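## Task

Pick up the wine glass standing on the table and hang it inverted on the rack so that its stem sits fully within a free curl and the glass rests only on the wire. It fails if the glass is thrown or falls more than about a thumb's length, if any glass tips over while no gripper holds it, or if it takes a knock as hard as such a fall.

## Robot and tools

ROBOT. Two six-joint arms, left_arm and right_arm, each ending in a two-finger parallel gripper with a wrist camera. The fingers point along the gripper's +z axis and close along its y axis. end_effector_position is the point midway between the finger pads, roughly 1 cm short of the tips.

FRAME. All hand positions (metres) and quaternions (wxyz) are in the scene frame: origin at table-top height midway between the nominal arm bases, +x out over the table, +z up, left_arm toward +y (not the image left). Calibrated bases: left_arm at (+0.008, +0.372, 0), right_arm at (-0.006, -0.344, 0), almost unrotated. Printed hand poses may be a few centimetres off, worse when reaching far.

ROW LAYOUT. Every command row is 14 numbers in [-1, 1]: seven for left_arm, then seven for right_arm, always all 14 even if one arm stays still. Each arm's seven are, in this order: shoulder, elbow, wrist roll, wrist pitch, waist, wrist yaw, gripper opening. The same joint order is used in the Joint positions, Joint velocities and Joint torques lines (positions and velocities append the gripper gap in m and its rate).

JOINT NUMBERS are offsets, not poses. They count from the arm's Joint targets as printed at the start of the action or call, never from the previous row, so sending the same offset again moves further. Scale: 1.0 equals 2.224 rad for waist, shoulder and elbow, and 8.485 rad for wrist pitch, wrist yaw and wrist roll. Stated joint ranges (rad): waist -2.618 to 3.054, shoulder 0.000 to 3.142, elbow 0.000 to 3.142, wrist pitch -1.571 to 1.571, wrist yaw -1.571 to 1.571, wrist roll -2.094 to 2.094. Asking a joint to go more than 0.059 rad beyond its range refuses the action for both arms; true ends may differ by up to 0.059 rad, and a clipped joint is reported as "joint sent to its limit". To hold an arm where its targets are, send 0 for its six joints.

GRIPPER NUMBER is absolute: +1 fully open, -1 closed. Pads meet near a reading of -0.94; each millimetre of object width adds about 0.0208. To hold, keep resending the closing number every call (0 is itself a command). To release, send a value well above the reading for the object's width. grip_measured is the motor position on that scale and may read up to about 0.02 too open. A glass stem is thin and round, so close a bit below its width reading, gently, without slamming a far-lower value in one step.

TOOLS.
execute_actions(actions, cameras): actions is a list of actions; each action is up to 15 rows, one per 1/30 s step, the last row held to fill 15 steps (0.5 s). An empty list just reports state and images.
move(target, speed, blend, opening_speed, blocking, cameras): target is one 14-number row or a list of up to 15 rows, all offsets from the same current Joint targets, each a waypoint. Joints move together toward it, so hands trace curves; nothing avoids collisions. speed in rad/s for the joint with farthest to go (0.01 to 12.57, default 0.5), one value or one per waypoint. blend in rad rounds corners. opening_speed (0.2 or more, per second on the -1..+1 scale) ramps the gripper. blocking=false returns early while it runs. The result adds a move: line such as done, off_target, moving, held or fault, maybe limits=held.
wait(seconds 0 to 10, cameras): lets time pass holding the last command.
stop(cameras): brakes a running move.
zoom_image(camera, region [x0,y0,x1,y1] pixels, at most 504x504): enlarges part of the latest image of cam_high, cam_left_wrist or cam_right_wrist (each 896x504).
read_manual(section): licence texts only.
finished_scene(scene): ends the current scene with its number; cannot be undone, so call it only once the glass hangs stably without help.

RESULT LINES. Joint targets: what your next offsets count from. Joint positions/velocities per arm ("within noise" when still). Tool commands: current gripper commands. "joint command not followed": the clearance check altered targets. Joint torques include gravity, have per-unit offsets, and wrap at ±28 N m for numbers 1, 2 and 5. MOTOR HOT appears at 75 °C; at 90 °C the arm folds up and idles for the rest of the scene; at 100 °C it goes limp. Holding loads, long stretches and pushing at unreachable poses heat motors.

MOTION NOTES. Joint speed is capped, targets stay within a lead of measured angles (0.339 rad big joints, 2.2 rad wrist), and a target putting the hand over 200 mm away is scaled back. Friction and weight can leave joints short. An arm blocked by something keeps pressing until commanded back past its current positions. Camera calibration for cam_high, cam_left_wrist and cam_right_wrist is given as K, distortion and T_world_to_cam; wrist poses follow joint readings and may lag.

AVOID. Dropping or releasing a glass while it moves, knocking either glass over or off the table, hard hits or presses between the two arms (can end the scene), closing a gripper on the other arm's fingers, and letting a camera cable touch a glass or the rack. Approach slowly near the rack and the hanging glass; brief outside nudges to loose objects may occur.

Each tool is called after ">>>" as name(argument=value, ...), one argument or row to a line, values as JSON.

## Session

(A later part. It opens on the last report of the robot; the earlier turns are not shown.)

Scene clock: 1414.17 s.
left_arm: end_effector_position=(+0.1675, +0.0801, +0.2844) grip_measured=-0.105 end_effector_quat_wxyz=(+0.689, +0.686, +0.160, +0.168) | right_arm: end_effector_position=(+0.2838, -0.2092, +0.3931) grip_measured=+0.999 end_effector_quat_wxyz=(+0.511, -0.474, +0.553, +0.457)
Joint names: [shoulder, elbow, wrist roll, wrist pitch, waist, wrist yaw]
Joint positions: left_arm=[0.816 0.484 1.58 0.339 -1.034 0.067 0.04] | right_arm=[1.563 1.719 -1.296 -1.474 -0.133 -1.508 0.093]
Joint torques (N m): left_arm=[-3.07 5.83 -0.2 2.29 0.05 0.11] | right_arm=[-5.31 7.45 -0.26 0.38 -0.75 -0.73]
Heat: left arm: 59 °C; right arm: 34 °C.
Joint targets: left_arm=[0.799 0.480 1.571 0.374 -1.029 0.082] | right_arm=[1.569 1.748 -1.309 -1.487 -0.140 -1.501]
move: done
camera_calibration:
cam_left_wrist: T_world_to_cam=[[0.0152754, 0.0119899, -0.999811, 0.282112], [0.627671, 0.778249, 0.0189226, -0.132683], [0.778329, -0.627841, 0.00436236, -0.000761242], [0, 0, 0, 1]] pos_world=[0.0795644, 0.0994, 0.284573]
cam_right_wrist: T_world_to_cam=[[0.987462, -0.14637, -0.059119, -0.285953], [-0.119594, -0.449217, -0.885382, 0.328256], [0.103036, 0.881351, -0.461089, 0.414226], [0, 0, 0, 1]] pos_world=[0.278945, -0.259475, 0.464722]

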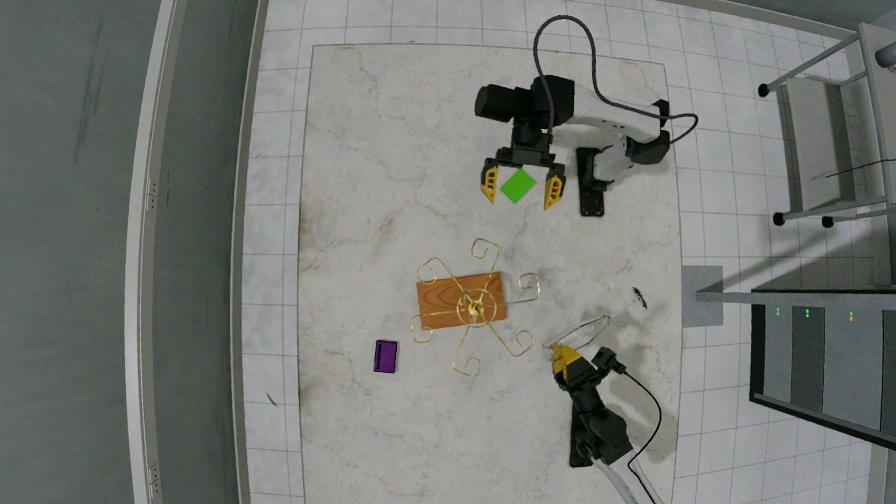

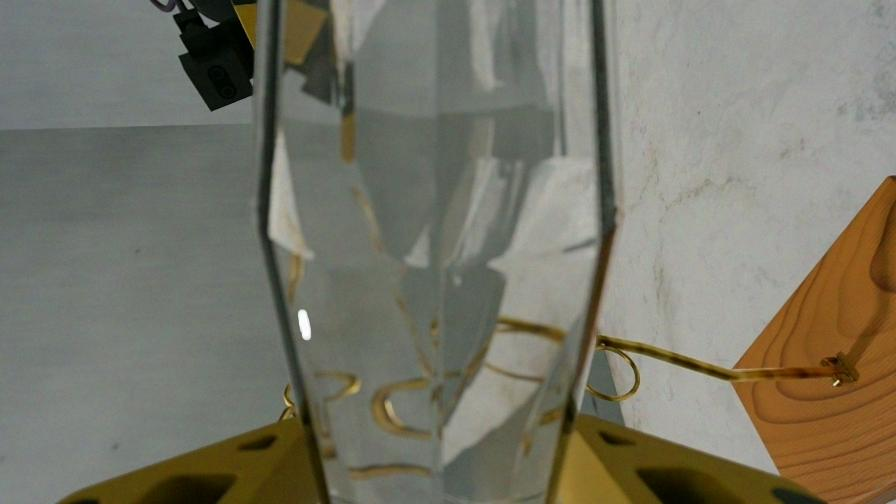

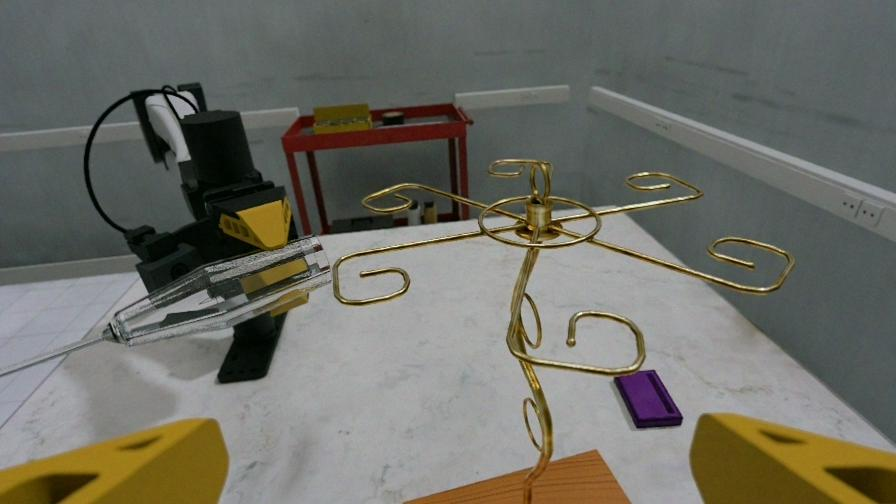

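>>> move(
  target=[0,0,-0.1852,0,0,0,-0.30,0,0,0,0,0,0,1.0],
  speed=0.6,
  cameras=["all"],
)

>>> zoom_image(
  camera="cam_right_wrist",
  region=[100, 0, 604, 400],
)

>>> zoom_image(
  camera="cam_high",
  region=[420, 230, 620, 400],
)

Scene clock: 1440.67 s.
left_arm: end_effector_position=(+0.1667, +0.0797, +0.2836) grip_measured=-0.106 end_effector_quat_wxyz=(+0.604, +0.374, +0.599, -0.370) | right_arm: end_effector_position=(+0.2837, -0.2092, +0.3930) grip_measured=+0.999 end_effector_quat_wxyz=(+0.511, -0.474, +0.553, +0.457)
Joint names: [shoulder, elbow, wrist roll, wrist pitch, waist, wrist yaw]
Joint positions: left_arm=[0.816 0.484 0.009 0.336 -1.034 0.072 0.04] | right_arm=[1.563 1.719 -1.297 -1.475 -0.133 -1.507 0.093]
Joint torques (N m): left_arm=[-3.02 5.82 -0.21 2.33 0.12 0.11] | right_arm=[-5.12 7.43 -0.28 0.37 -0.88 -0.72]
Heat: left arm: 62 °C; right arm: 34 °C.
Joint targets: left_arm=[0.799 0.480 0.000 0.375 -1.029 0.082] | right_arm=[1.569 1.748 -1.309 -1.487 -0.140 -1.501]
move: off_target (left_arm); left_arm: the wrist pitch is farthest, 0.038 rad from its target
camera_calibration:
cam_left_wrist: T_world_to_cam=[[-0.899219, -0.437111, -0.0183967, 0.191299], [-0.163027, 0.373805, -0.913068, 0.296553], [0.405988, -0.818049, -0.407393, 0.193641], [0, 0, 0, 1]] pos_world=[0.14175, 0.131174, 0.35318]
cam_right_wrist: T_world_to_cam=[[0.987394, -0.14652, -0.0598693, -0.285517], [-0.120407, -0.449811, -0.88497, 0.328079], [0.102736, 0.881023, -0.461783, 0.414423], [0, 0, 0, 1]] pos_world=[0.278844, -0.259376, 0.46462]

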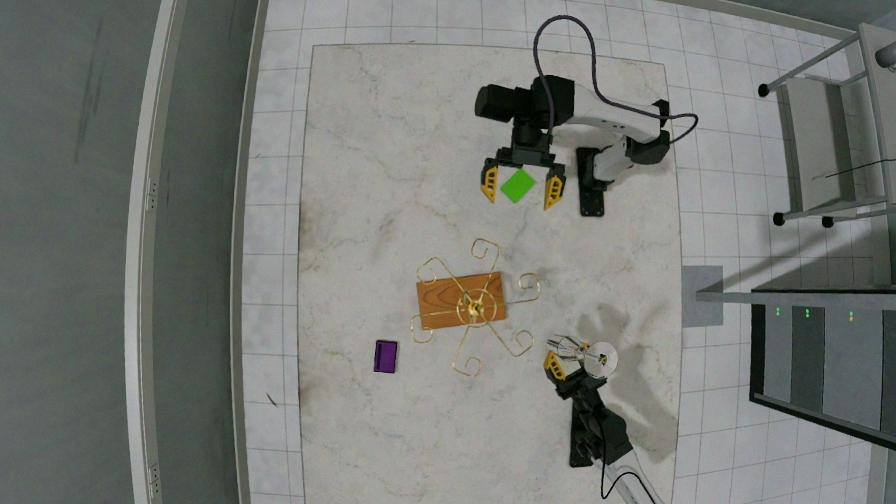

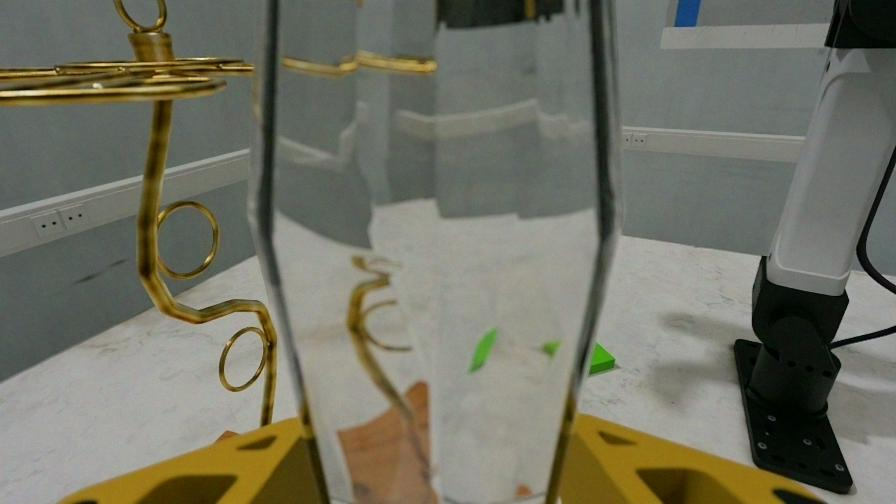

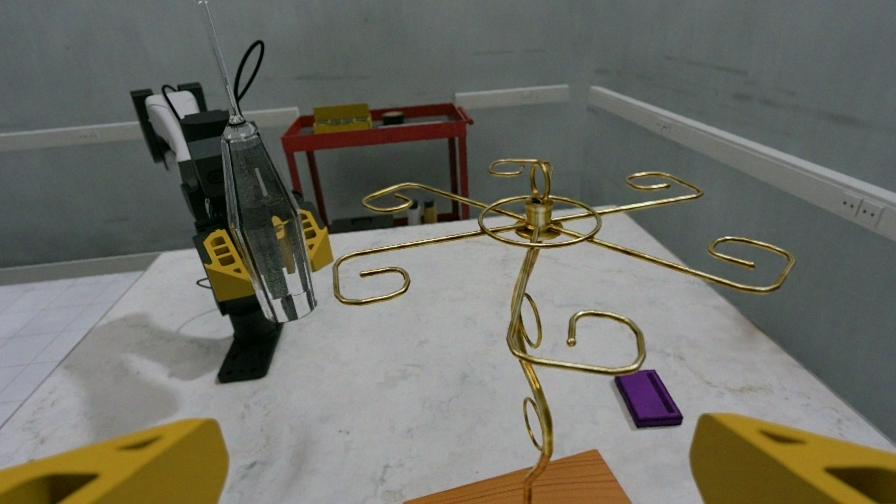

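Scaled by 1.000.

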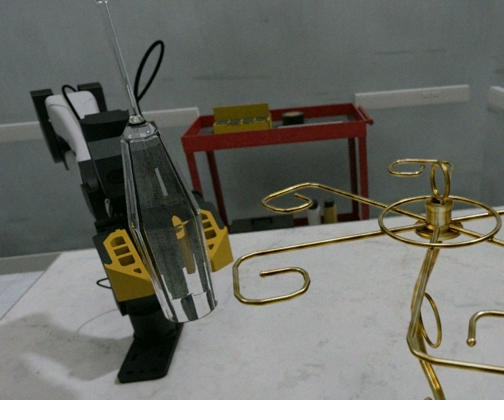

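Scaled by 2.520 from the camera's 896x504 image, which has a finer 1280x720 frame.

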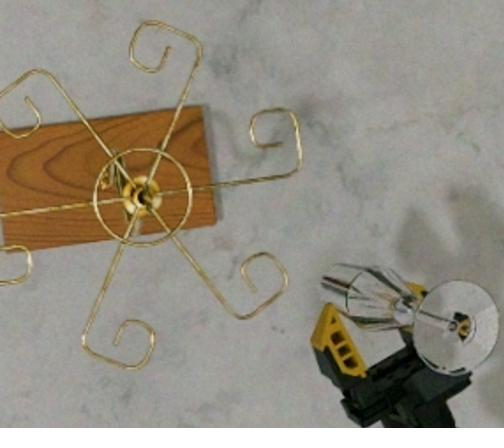

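>>> zoom_image(
  camera="cam_high",
  region=[465, 290, 565, 390],
)

>>> zoom_image(
  camera="cam_right_wrist",
  region=[330, 130, 560, 330],
)

Scaled by 5.040 from the camera's 896x504 image, which has a finer 1280x720 frame.

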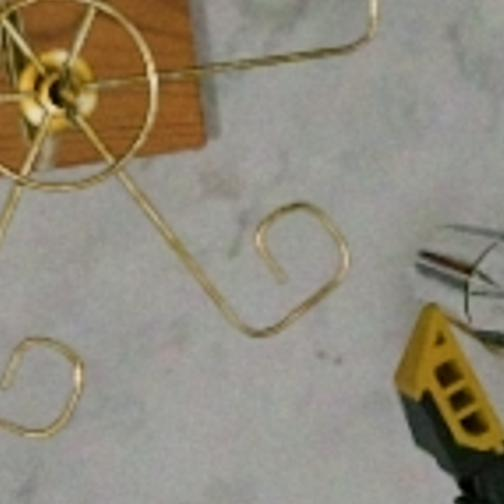

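Scaled by 2.191 from the camera's 896x504 image, which has a finer 1280x720 frame.

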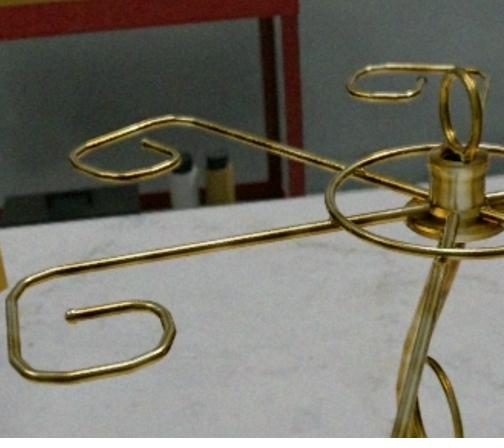

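>>> move(
  target=[
    [0.1893,-0.0809,0,0.0666,0.0103,0.0061,-0.30,0,0,0,0,0,0,1.0],
    [0.3150,0.0238,0,0.0765,0.0463,0.0157,-0.30,0,0,0,0,0,0,1.0],
  ],
  speed=0.35,
  blend=0.05,
  cameras=["all"],
)

>>> zoom_image(
  camera="cam_high",
  region=[465, 280, 605, 420],
)

>>> zoom_image(
  camera="cam_right_wrist",
  region=[180, 50, 560, 400],
)

Scene clock: 1599.63 s.
left_arm: end_effector_position=(+0.2322, +0.0125, +0.1926) grip_measured=-0.106 end_effector_quat_wxyz=(+0.583, +0.388, +0.609, -0.373) | right_arm: end_effector_position=(+0.2837, -0.2092, +0.3930) grip_measured=+0.999 end_effector_quat_wxyz=(+0.511, -0.474, +0.553, +0.457)
Joint names: [shoulder, elbow, wrist roll, wrist pitch, waist, wrist yaw]
Joint positions: left_arm=[1.499 0.496 0.007 0.961 -0.93 0.205 0.04] | right_arm=[1.563 1.719 -1.297 -1.475 -0.133 -1.507 0.093]
Joint torques (N m): left_arm=[-6.37 7.73 -0.15 2.53 -0.09 0.07] | right_arm=[-5.33 7.54 -0.2 0.42 -0.77 -0.73]
Heat: left arm: 63 °C; right arm: 37 °C.
Joint targets: left_arm=[1.500 0.533 0.000 1.024 -0.926 0.215] | right_arm=[1.569 1.748 -1.309 -1.487 -0.140 -1.501]
move: off_target (left_arm); left_arm: the wrist pitch is farthest, 0.063 rad from its target
camera_calibration:
cam_left_wrist: T_world_to_cam=[[-0.911567, -0.411096, -0.00681124, 0.219448], [-0.178603, 0.410848, -0.894039, 0.248696], [0.370334, -0.81376, -0.447938, 0.0910473], [0, 0, 0, 1]] pos_world=[0.210741, 0.0621287, 0.264622]
cam_right_wrist: T_world_to_cam=[[0.987394, -0.14652, -0.0598693, -0.285517], [-0.120407, -0.449811, -0.88497, 0.328079], [0.102736, 0.881023, -0.461783, 0.414423], [0, 0, 0, 1]] pos_world=[0.278844, -0.259376, 0.46462]

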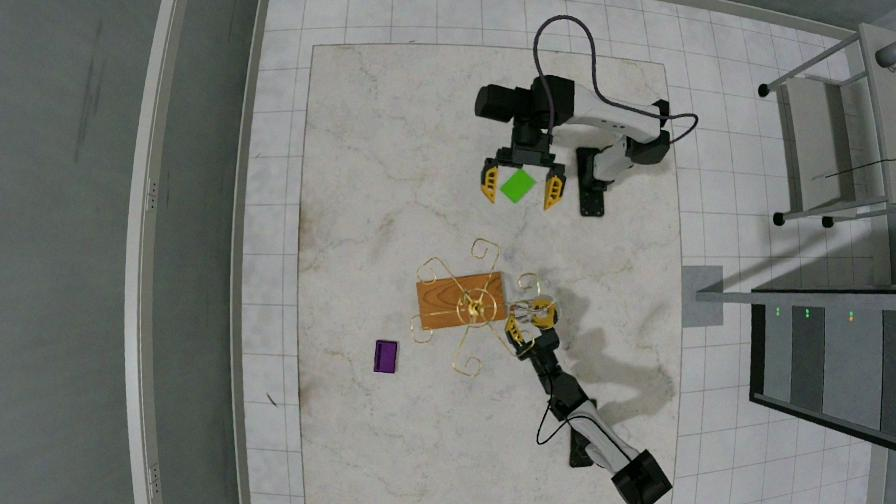

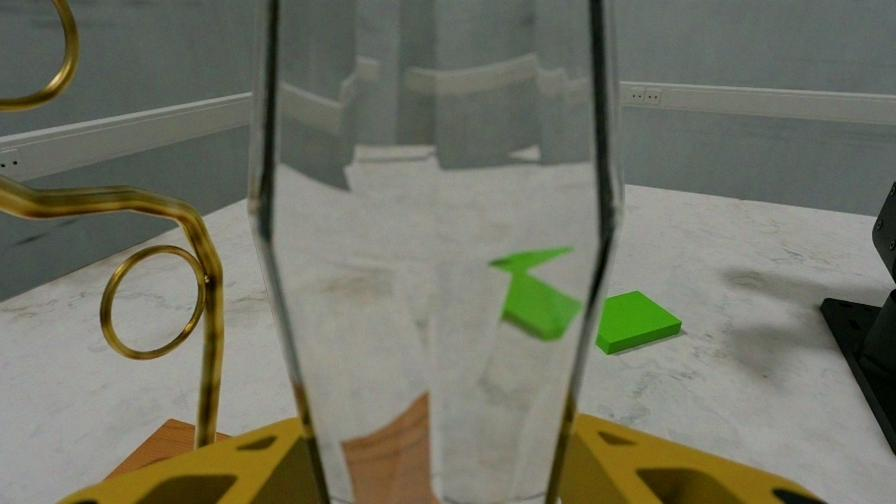

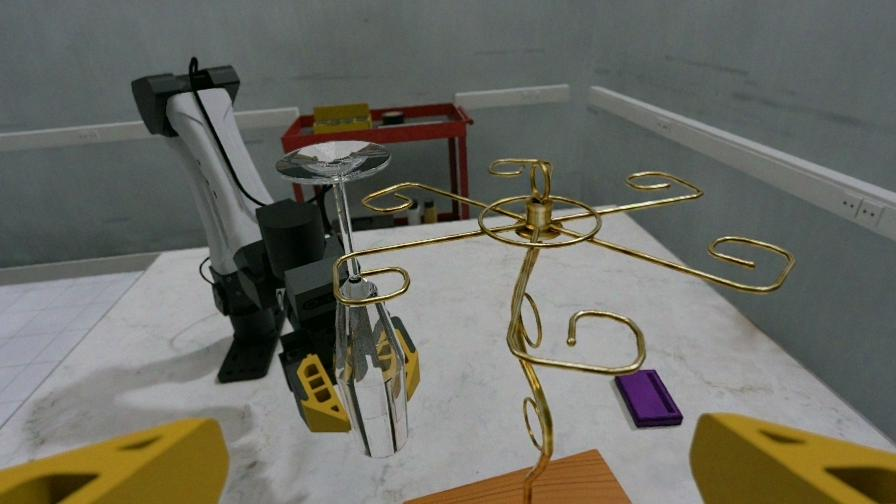

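Scaled by 3.600 from the camera's 896x504 image, which has a finer 1280x720 frame.

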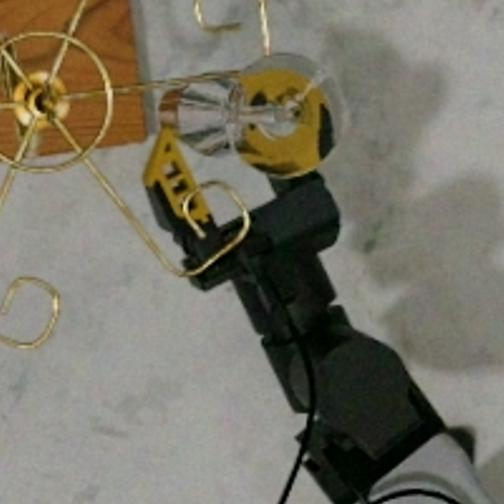

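Scaled by 1.326 from the camera's 896x504 image, which has a finer 1280x720 frame.

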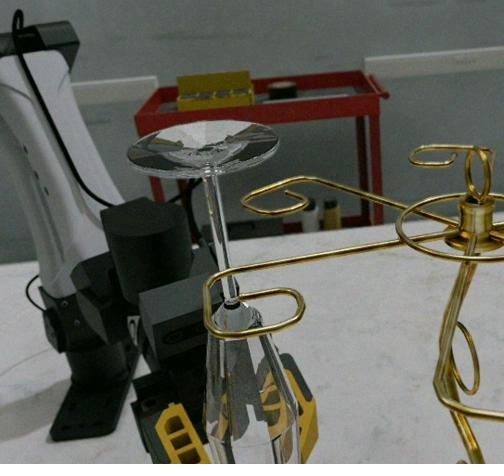

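>>> move(
  target=[
    [0.0355,0.0396,0,0.0037,0.0481,0.0125,-0.30,0,0,0,0,0,0,1.0],
    [0.0511,0.0542,0,0.0033,0.0904,0.0236,-0.30,0,0,0,0,0,0,1.0],
  ],
  speed=0.12,
  blend=0.03,
  cameras=["cam_high","cam_right_wrist"],
)

>>> zoom_image(
  camera="cam_high",
  region=[465, 280, 605, 420],
)

>>> zoom_image(
  camera="cam_right_wrist",
  region=[280, 80, 580, 380],
)

Scene clock: 1633.23 s.
left_arm: end_effector_position=(+0.2938, +0.0268, +0.2042) grip_measured=-0.106 end_effector_quat_wxyz=(+0.597, +0.382, +0.596, -0.378) | right_arm: end_effector_position=(+0.2837, -0.2092, +0.3930) grip_measured=+0.999 end_effector_quat_wxyz=(+0.511, -0.474, +0.553, +0.457)
Joint names: [shoulder, elbow, wrist roll, wrist pitch, waist, wrist yaw]
Joint positions: left_arm=[1.611 0.616 0.005 0.993 -0.729 0.405 0.04] | right_arm=[1.563 1.719 -1.297 -1.475 -0.133 -1.507 0.093]
Joint torques (N m): left_arm=[-7.13 7.76 -0.15 2.5 -0.1 0.12] | right_arm=[-5.11 7.47 -0.24 0.38 -0.87 -0.71]
Heat: left arm: 65 °C; right arm: 37 °C.
Joint targets: left_arm=[1.614 0.654 0.000 1.052 -0.725 0.415] | right_arm=[1.569 1.748 -1.309 -1.487 -0.140 -1.501]
move: off_target (left_arm); left_arm: the wrist pitch is farthest, 0.059 rad from its target
camera_calibration:
cam_right_wrist: T_world_to_cam=[[0.987394, -0.14652, -0.0598693, -0.285517], [-0.120407, -0.449811, -0.88497, 0.328079], [0.102736, 0.881023, -0.461783, 0.414423], [0, 0, 0, 1]] pos_world=[0.278844, -0.259376, 0.46462]
Images, in order (width x height): cam_high 896x504, cam_right_wrist 896x504.

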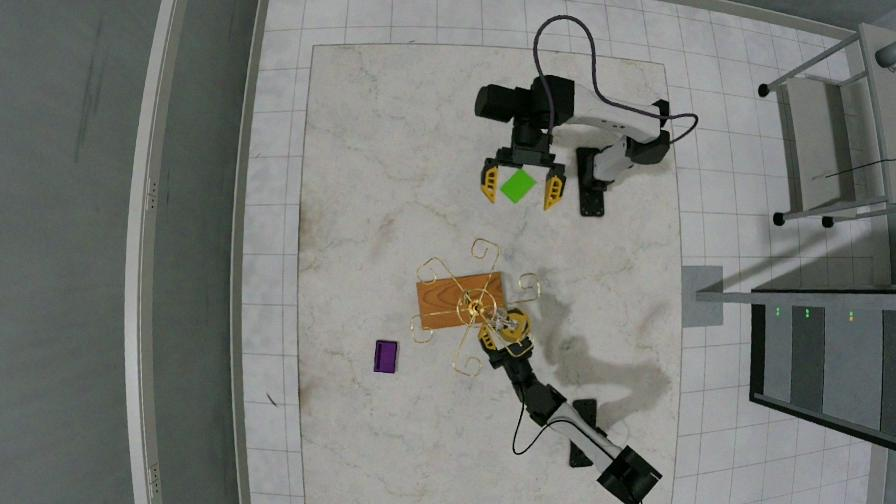

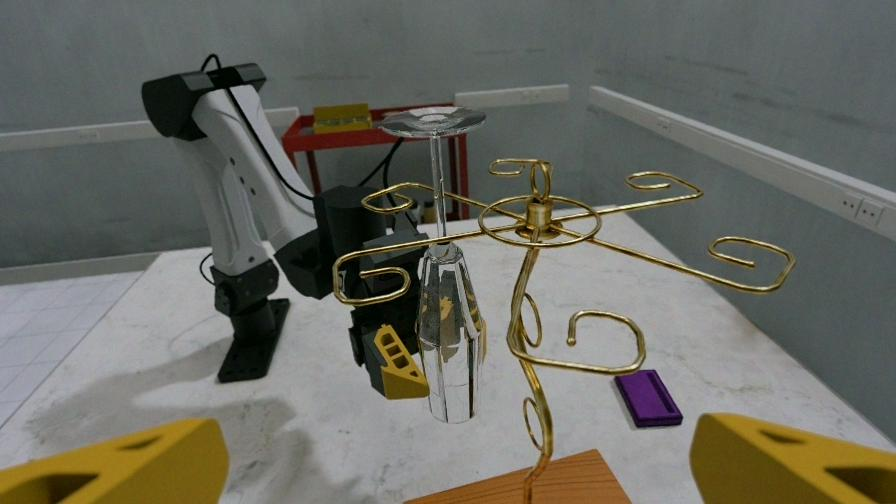

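Scaled by 3.600 from the camera's 896x504 image, which has a finer 1280x720 frame.

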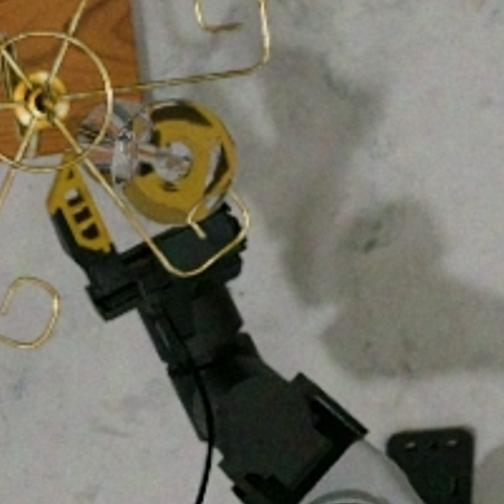

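Scaled by 1.680 from the camera's 896x504 image, which has a finer 1280x720 frame.

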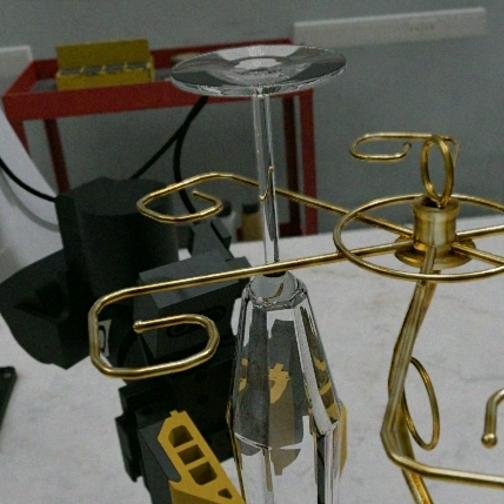

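>>> move(
  target=[-0.0189,-0.0292,0,0,0.0346,0.0090,-0.30,0,0,0,0,0,0,1.0],
  speed=0.06,
  cameras=["cam_high","cam_right_wrist"],
)

>>> zoom_image(
  camera="cam_high",
  region=[465, 290, 565, 390],
)

>>> zoom_image(
  camera="cam_right_wrist",
  region=[330, 80, 560, 310],
)

Scene clock: 1667.70 s.
left_arm: end_effector_position=(+0.3043, +0.0463, +0.1945) grip_measured=-0.106 end_effector_quat_wxyz=(+0.589, +0.382, +0.604, -0.377) | right_arm: end_effector_position=(+0.2837, -0.2092, +0.3930) grip_measured=+0.999 end_effector_quat_wxyz=(+0.511, -0.474, +0.553, +0.457)
Joint names: [shoulder, elbow, wrist roll, wrist pitch, waist, wrist yaw]
Joint positions: left_arm=[1.611 0.592 0.005 0.995 -0.653 0.481 0.04] | right_arm=[1.563 1.719 -1.297 -1.475 -0.133 -1.507 0.093]
Joint torques (N m): left_arm=[-11.17 4.41 -0.16 2.44 -0.21 0.1] | right_arm=[-5.12 7.47 -0.23 0.41 -0.66 -0.72]
Heat: left arm: 65 °C; right arm: 38 °C.
Joint targets: left_arm=[1.572 0.588 0.000 1.052 -0.648 0.492] | right_arm=[1.569 1.748 -1.309 -1.487 -0.140 -1.501]
move: off_target (left_arm); left_arm: the wrist pitch is farthest, 0.057 rad from its target
camera_calibration:
cam_right_wrist: T_world_to_cam=[[0.987394, -0.14652, -0.0598693, -0.285517], [-0.120407, -0.449811, -0.88497, 0.328079], [0.102736, 0.881023, -0.461783, 0.414423], [0, 0, 0, 1]] pos_world=[0.278844, -0.259376, 0.46462]
Images, in order (width x height): cam_high 896x504, cam_right_wrist 896x504.

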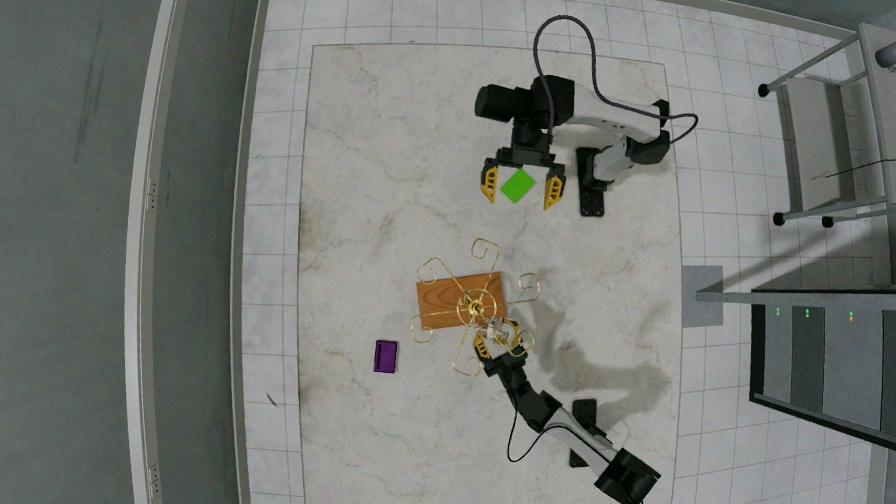

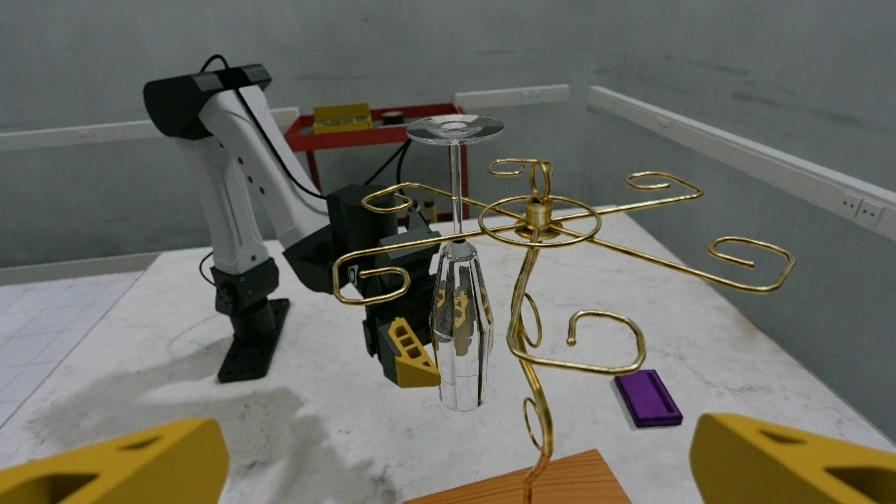

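Scaled by 5.040 from the camera's 896x504 image, which has a finer 1280x720 frame.

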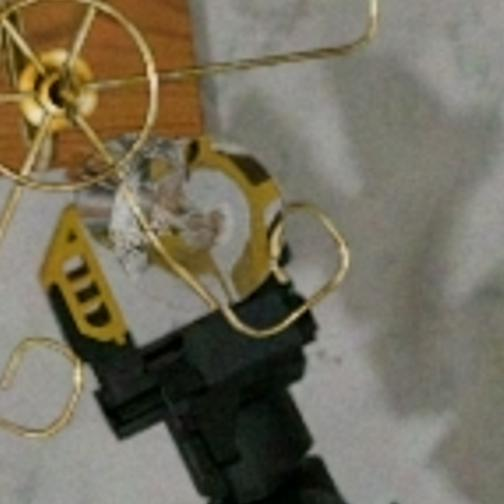

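Scaled by 2.191 from the camera's 896x504 image, which has a finer 1280x720 frame.

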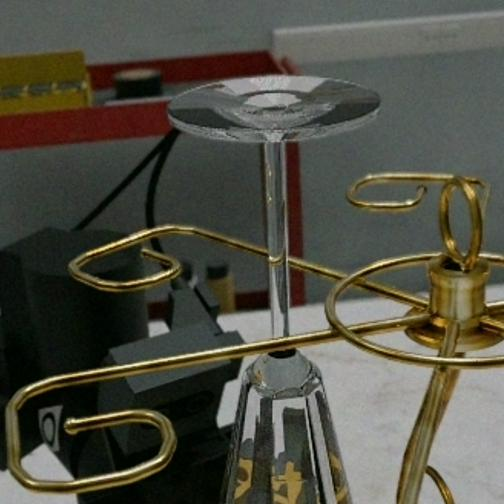

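>>> move(
  target=[
    [-0.0330,-0.0252,0,-0.0006,0.0040,0.0010,-0.30,0,0,0,0,0,0,1.0],
    [-0.0607,-0.0504,0,-0.0012,0.0148,0.0039,-0.30,0,0,0,0,0,0,1.0],
  ],
  speed=0.06,
  cameras=["cam_high","cam_right_wrist"],
)

>>> zoom_image(
  camera="cam_high",
  region=[465, 290, 565, 390],
)

>>> zoom_image(
  camera="cam_right_wrist",
  region=[330, 80, 560, 310],
)

Scene clock: 1715.83 s.
left_arm: end_effector_position=(+0.2838, +0.0721, +0.2046) grip_measured=-0.106 end_effector_quat_wxyz=(+0.598, +0.382, +0.594, -0.379) | right_arm: end_effector_position=(+0.2837, -0.2092, +0.3930) grip_measured=+0.999 end_effector_quat_wxyz=(+0.511, -0.474, +0.553, +0.457)
Joint names: [shoulder, elbow, wrist roll, wrist pitch, waist, wrist yaw]
Joint positions: left_arm=[1.472 0.48 0.005 0.995 -0.621 0.514 0.04] | right_arm=[1.563 1.719 -1.297 -1.476 -0.133 -1.507 0.093]
Joint torques (N m): left_arm=[-9.26 4.56 -0.15 2.34 -0.12 0.07] | right_arm=[-5.26 7.5 -0.26 0.39 -0.81 -0.73]
Heat: left arm: 63 °C; right arm: 38 °C.
Joint targets: left_arm=[1.437 0.476 0.000 1.041 -0.615 0.525] | right_arm=[1.569 1.748 -1.309 -1.488 -0.140 -1.501]
move: off_target (left_arm); left_arm: the wrist pitch is farthest, 0.047 rad from its target
camera_calibration:
cam_right_wrist: T_world_to_cam=[[0.987357, -0.146613, -0.0602652, -0.285346], [-0.1208, -0.449767, -0.884939, 0.328186], [0.102638, 0.88103, -0.461791, 0.414456], [0, 0, 0, 1]] pos_world=[0.278844, -0.259376, 0.46462]
Images, in order (width x height): cam_high 896x504, cam_right_wrist 896x504.

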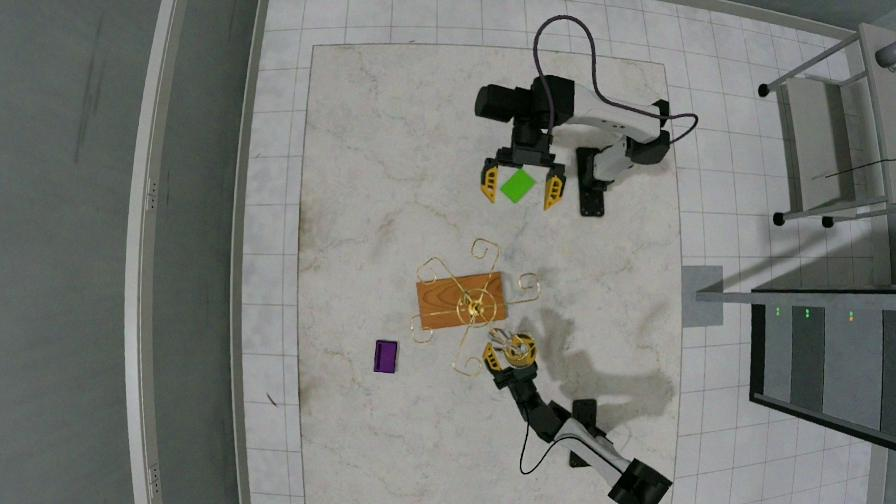

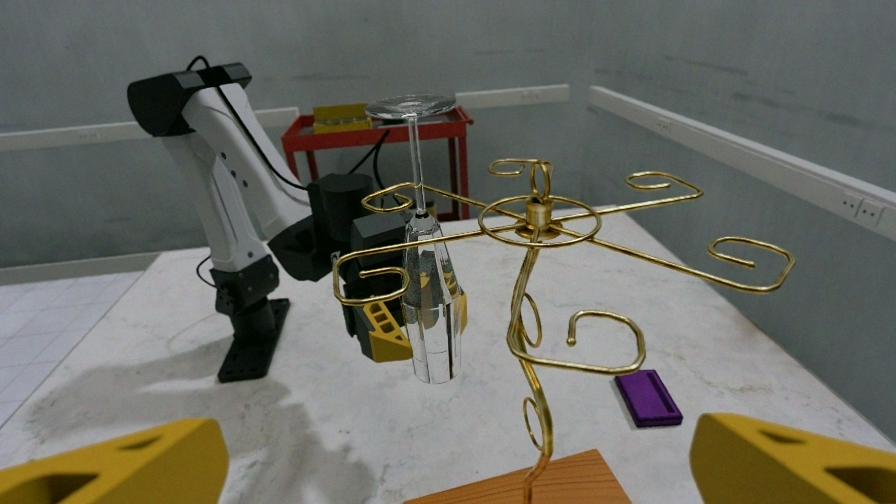

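Scaled by 5.040 from the camera's 896x504 image, which has a finer 1280x720 frame.

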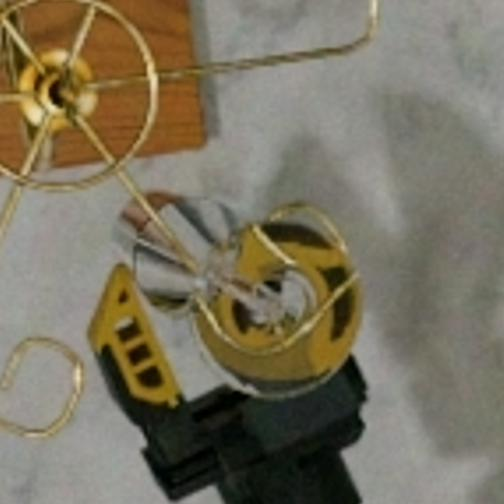

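Scaled by 2.191 from the camera's 896x504 image, which has a finer 1280x720 frame.

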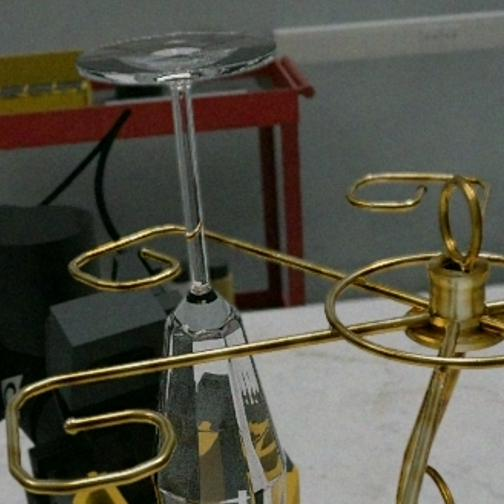

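>>> move(
  target=[-0.0144,-0.0121,0,-0.0008,0,0,-0.30,0,0,0,0,0,0,1.0],
  speed=0.05,
  cameras=["cam_high","cam_right_wrist"],
)

>>> zoom_image(
  camera="cam_high",
  region=[465, 290, 565, 390],
)

>>> zoom_image(
  camera="cam_right_wrist",
  region=[350, 80, 500, 230],
)

Scene clock: 1825.77 s.
left_arm: end_effector_position=(+0.2774, +0.0764, +0.2062) grip_measured=-0.106 end_effector_quat_wxyz=(+0.600, +0.382, +0.592, -0.379) | right_arm: end_effector_position=(+0.2837, -0.2092, +0.3930) grip_measured=+0.999 end_effector_quat_wxyz=(+0.511, -0.474, +0.553, +0.457)
Joint names: [shoulder, elbow, wrist roll, wrist pitch, waist, wrist yaw]
Joint positions: left_arm=[1.439 0.453 0.005 0.995 -0.621 0.515 0.04] | right_arm=[1.563 1.719 -1.297 -1.476 -0.133 -1.507 0.093]
Joint torques (N m): left_arm=[-8.99 4.56 -0.16 2.29 0.18 0.12] | right_arm=[-5.31 7.6 -0.2 0.34 -0.72 -0.72]
Heat: left arm: 62 °C; right arm: 39 °C.
Joint targets: left_arm=[1.405 0.450 0.000 1.035 -0.615 0.525] | right_arm=[1.569 1.748 -1.309 -1.488 -0.140 -1.501]
move: off_target (left_arm); left_arm: the wrist pitch is farthest, 0.040 rad from its target
camera_calibration:
cam_right_wrist: T_world_to_cam=[[0.987357, -0.146613, -0.0602652, -0.285346], [-0.1208, -0.449767, -0.884939, 0.328186], [0.102638, 0.88103, -0.461791, 0.414456], [0, 0, 0, 1]] pos_world=[0.278844, -0.259376, 0.46462]
Images, in order (width x height): cam_high 896x504, cam_right_wrist 896x504.

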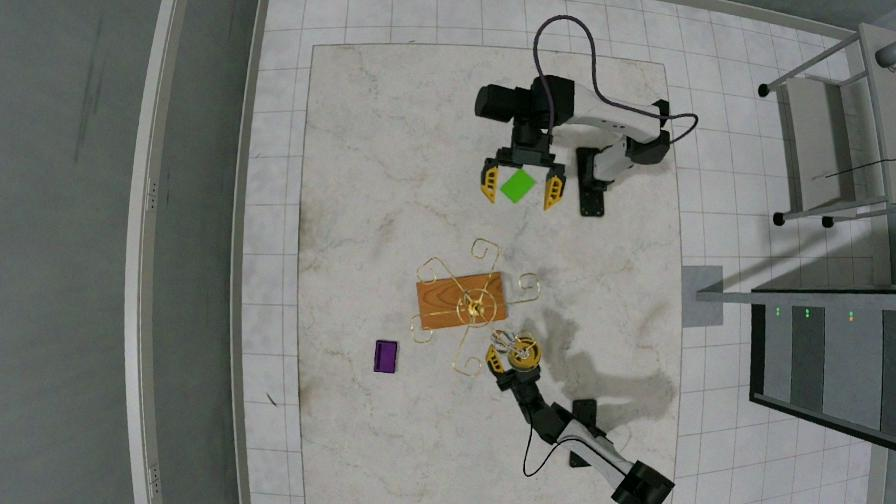

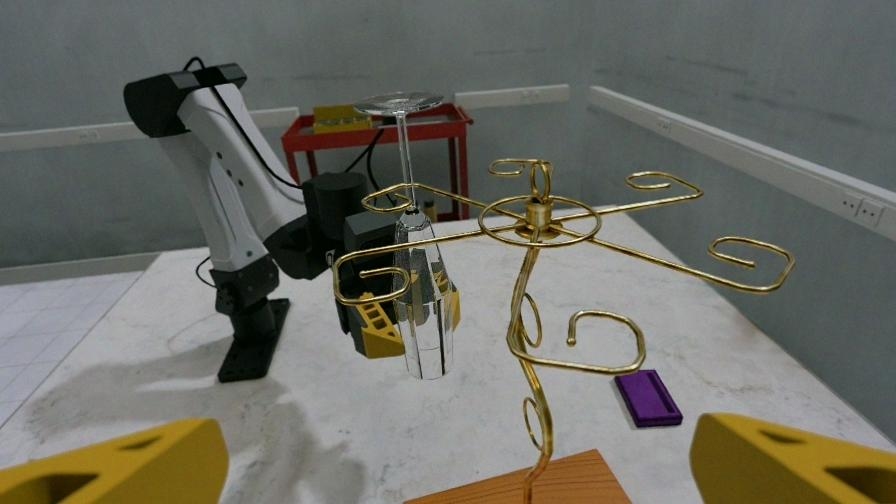

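Scaled by 5.040 from the camera's 896x504 image, which has a finer 1280x720 frame.

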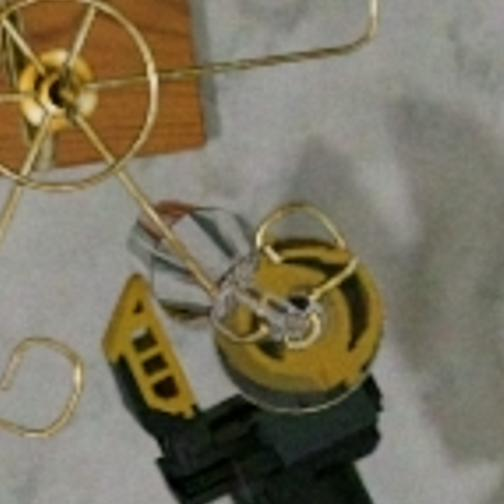

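Scaled by 3.360 from the camera's 896x504 image, which has a finer 1280x720 frame.

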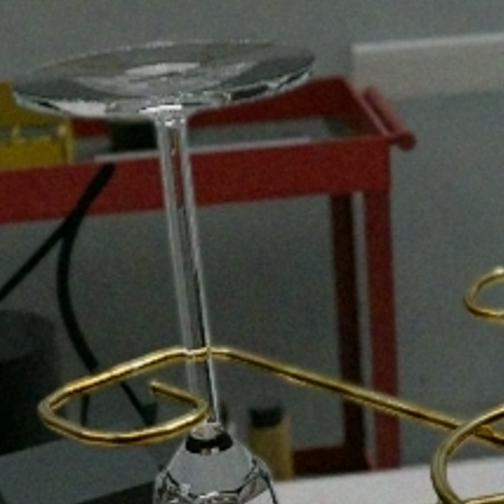

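>>> move(
  target=[
    [0.0180,0,0,0.0024,0,0,-0.30,0,0,0,0,0,0,1.0],
    [0.0571,-0.0175,0,0.0163,0,0,-0.30,0,0,0,0,0,0,1.0],
  ],
  speed=0.07,
  cameras=["cam_high","cam_right_wrist"],
)

>>> zoom_image(
  camera="cam_high",
  region=[465, 290, 565, 390],
)

>>> zoom_image(
  camera="cam_right_wrist",
  region=[350, 80, 500, 230],
)

Scene clock: 1902.80 s.
left_arm: end_effector_position=(+0.2774, +0.0764, +0.1835) grip_measured=-0.106 end_effector_quat_wxyz=(+0.597, +0.382, +0.595, -0.379) | right_arm: end_effector_position=(+0.2837, -0.2092, +0.3930) grip_measured=+0.999 end_effector_quat_wxyz=(+0.511, -0.474, +0.553, +0.457)
Joint names: [shoulder, elbow, wrist roll, wrist pitch, waist, wrist yaw]
Joint positions: left_arm=[1.529 0.414 0.005 1.115 -0.621 0.515 0.04] | right_arm=[1.563 1.719 -1.297 -1.476 -0.133 -1.507 0.093]
Joint torques (N m): left_arm=[-5.83 3.96 -0.1 2.47 0.03 0.11] | right_arm=[-5.15 7.28 -0.23 0.41 -0.77 -0.71]
Heat: left arm: 61 °C; right arm: 39 °C.
Joint targets: left_arm=[1.532 0.411 0.000 1.173 -0.615 0.525] | right_arm=[1.569 1.748 -1.309 -1.488 -0.140 -1.501]
move: off_target (left_arm); left_arm: the wrist pitch is farthest, 0.058 rad from its target
camera_calibration:
cam_right_wrist: T_world_to_cam=[[0.987357, -0.146613, -0.0602652, -0.285346], [-0.1208, -0.449767, -0.884939, 0.328186], [0.102638, 0.88103, -0.461791, 0.414456], [0, 0, 0, 1]] pos_world=[0.278844, -0.259376, 0.46462]
Images, in order (width x height): cam_high 896x504, cam_right_wrist 896x504.

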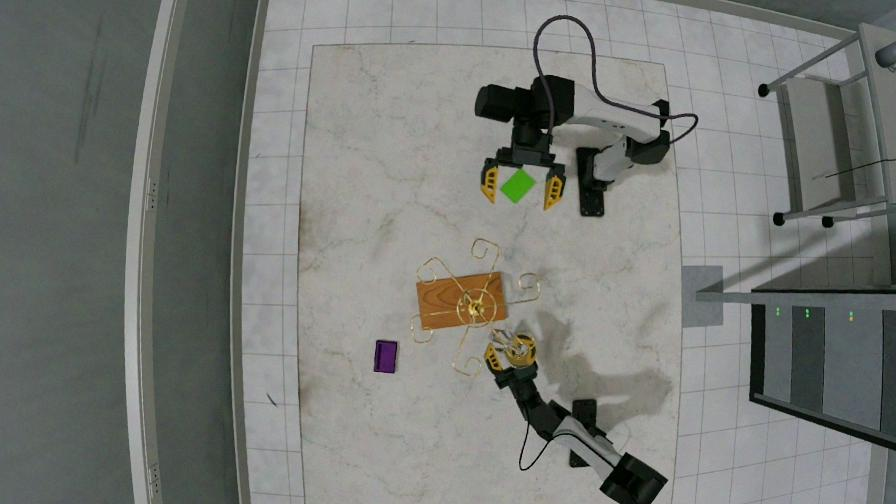

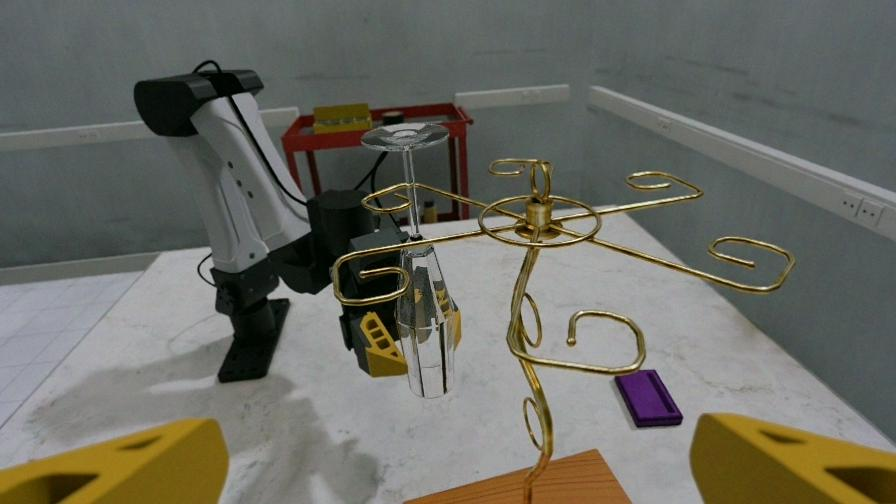

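Scaled by 5.040 from the camera's 896x504 image, which has a finer 1280x720 frame.

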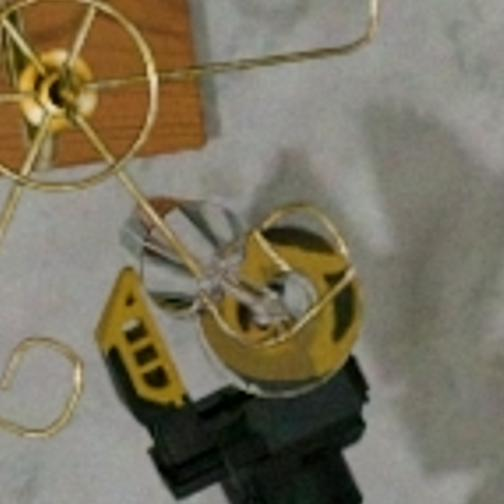

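Scaled by 3.360 from the camera's 896x504 image, which has a finer 1280x720 frame.

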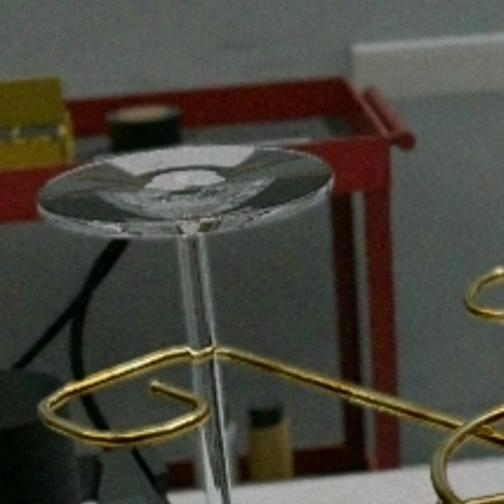

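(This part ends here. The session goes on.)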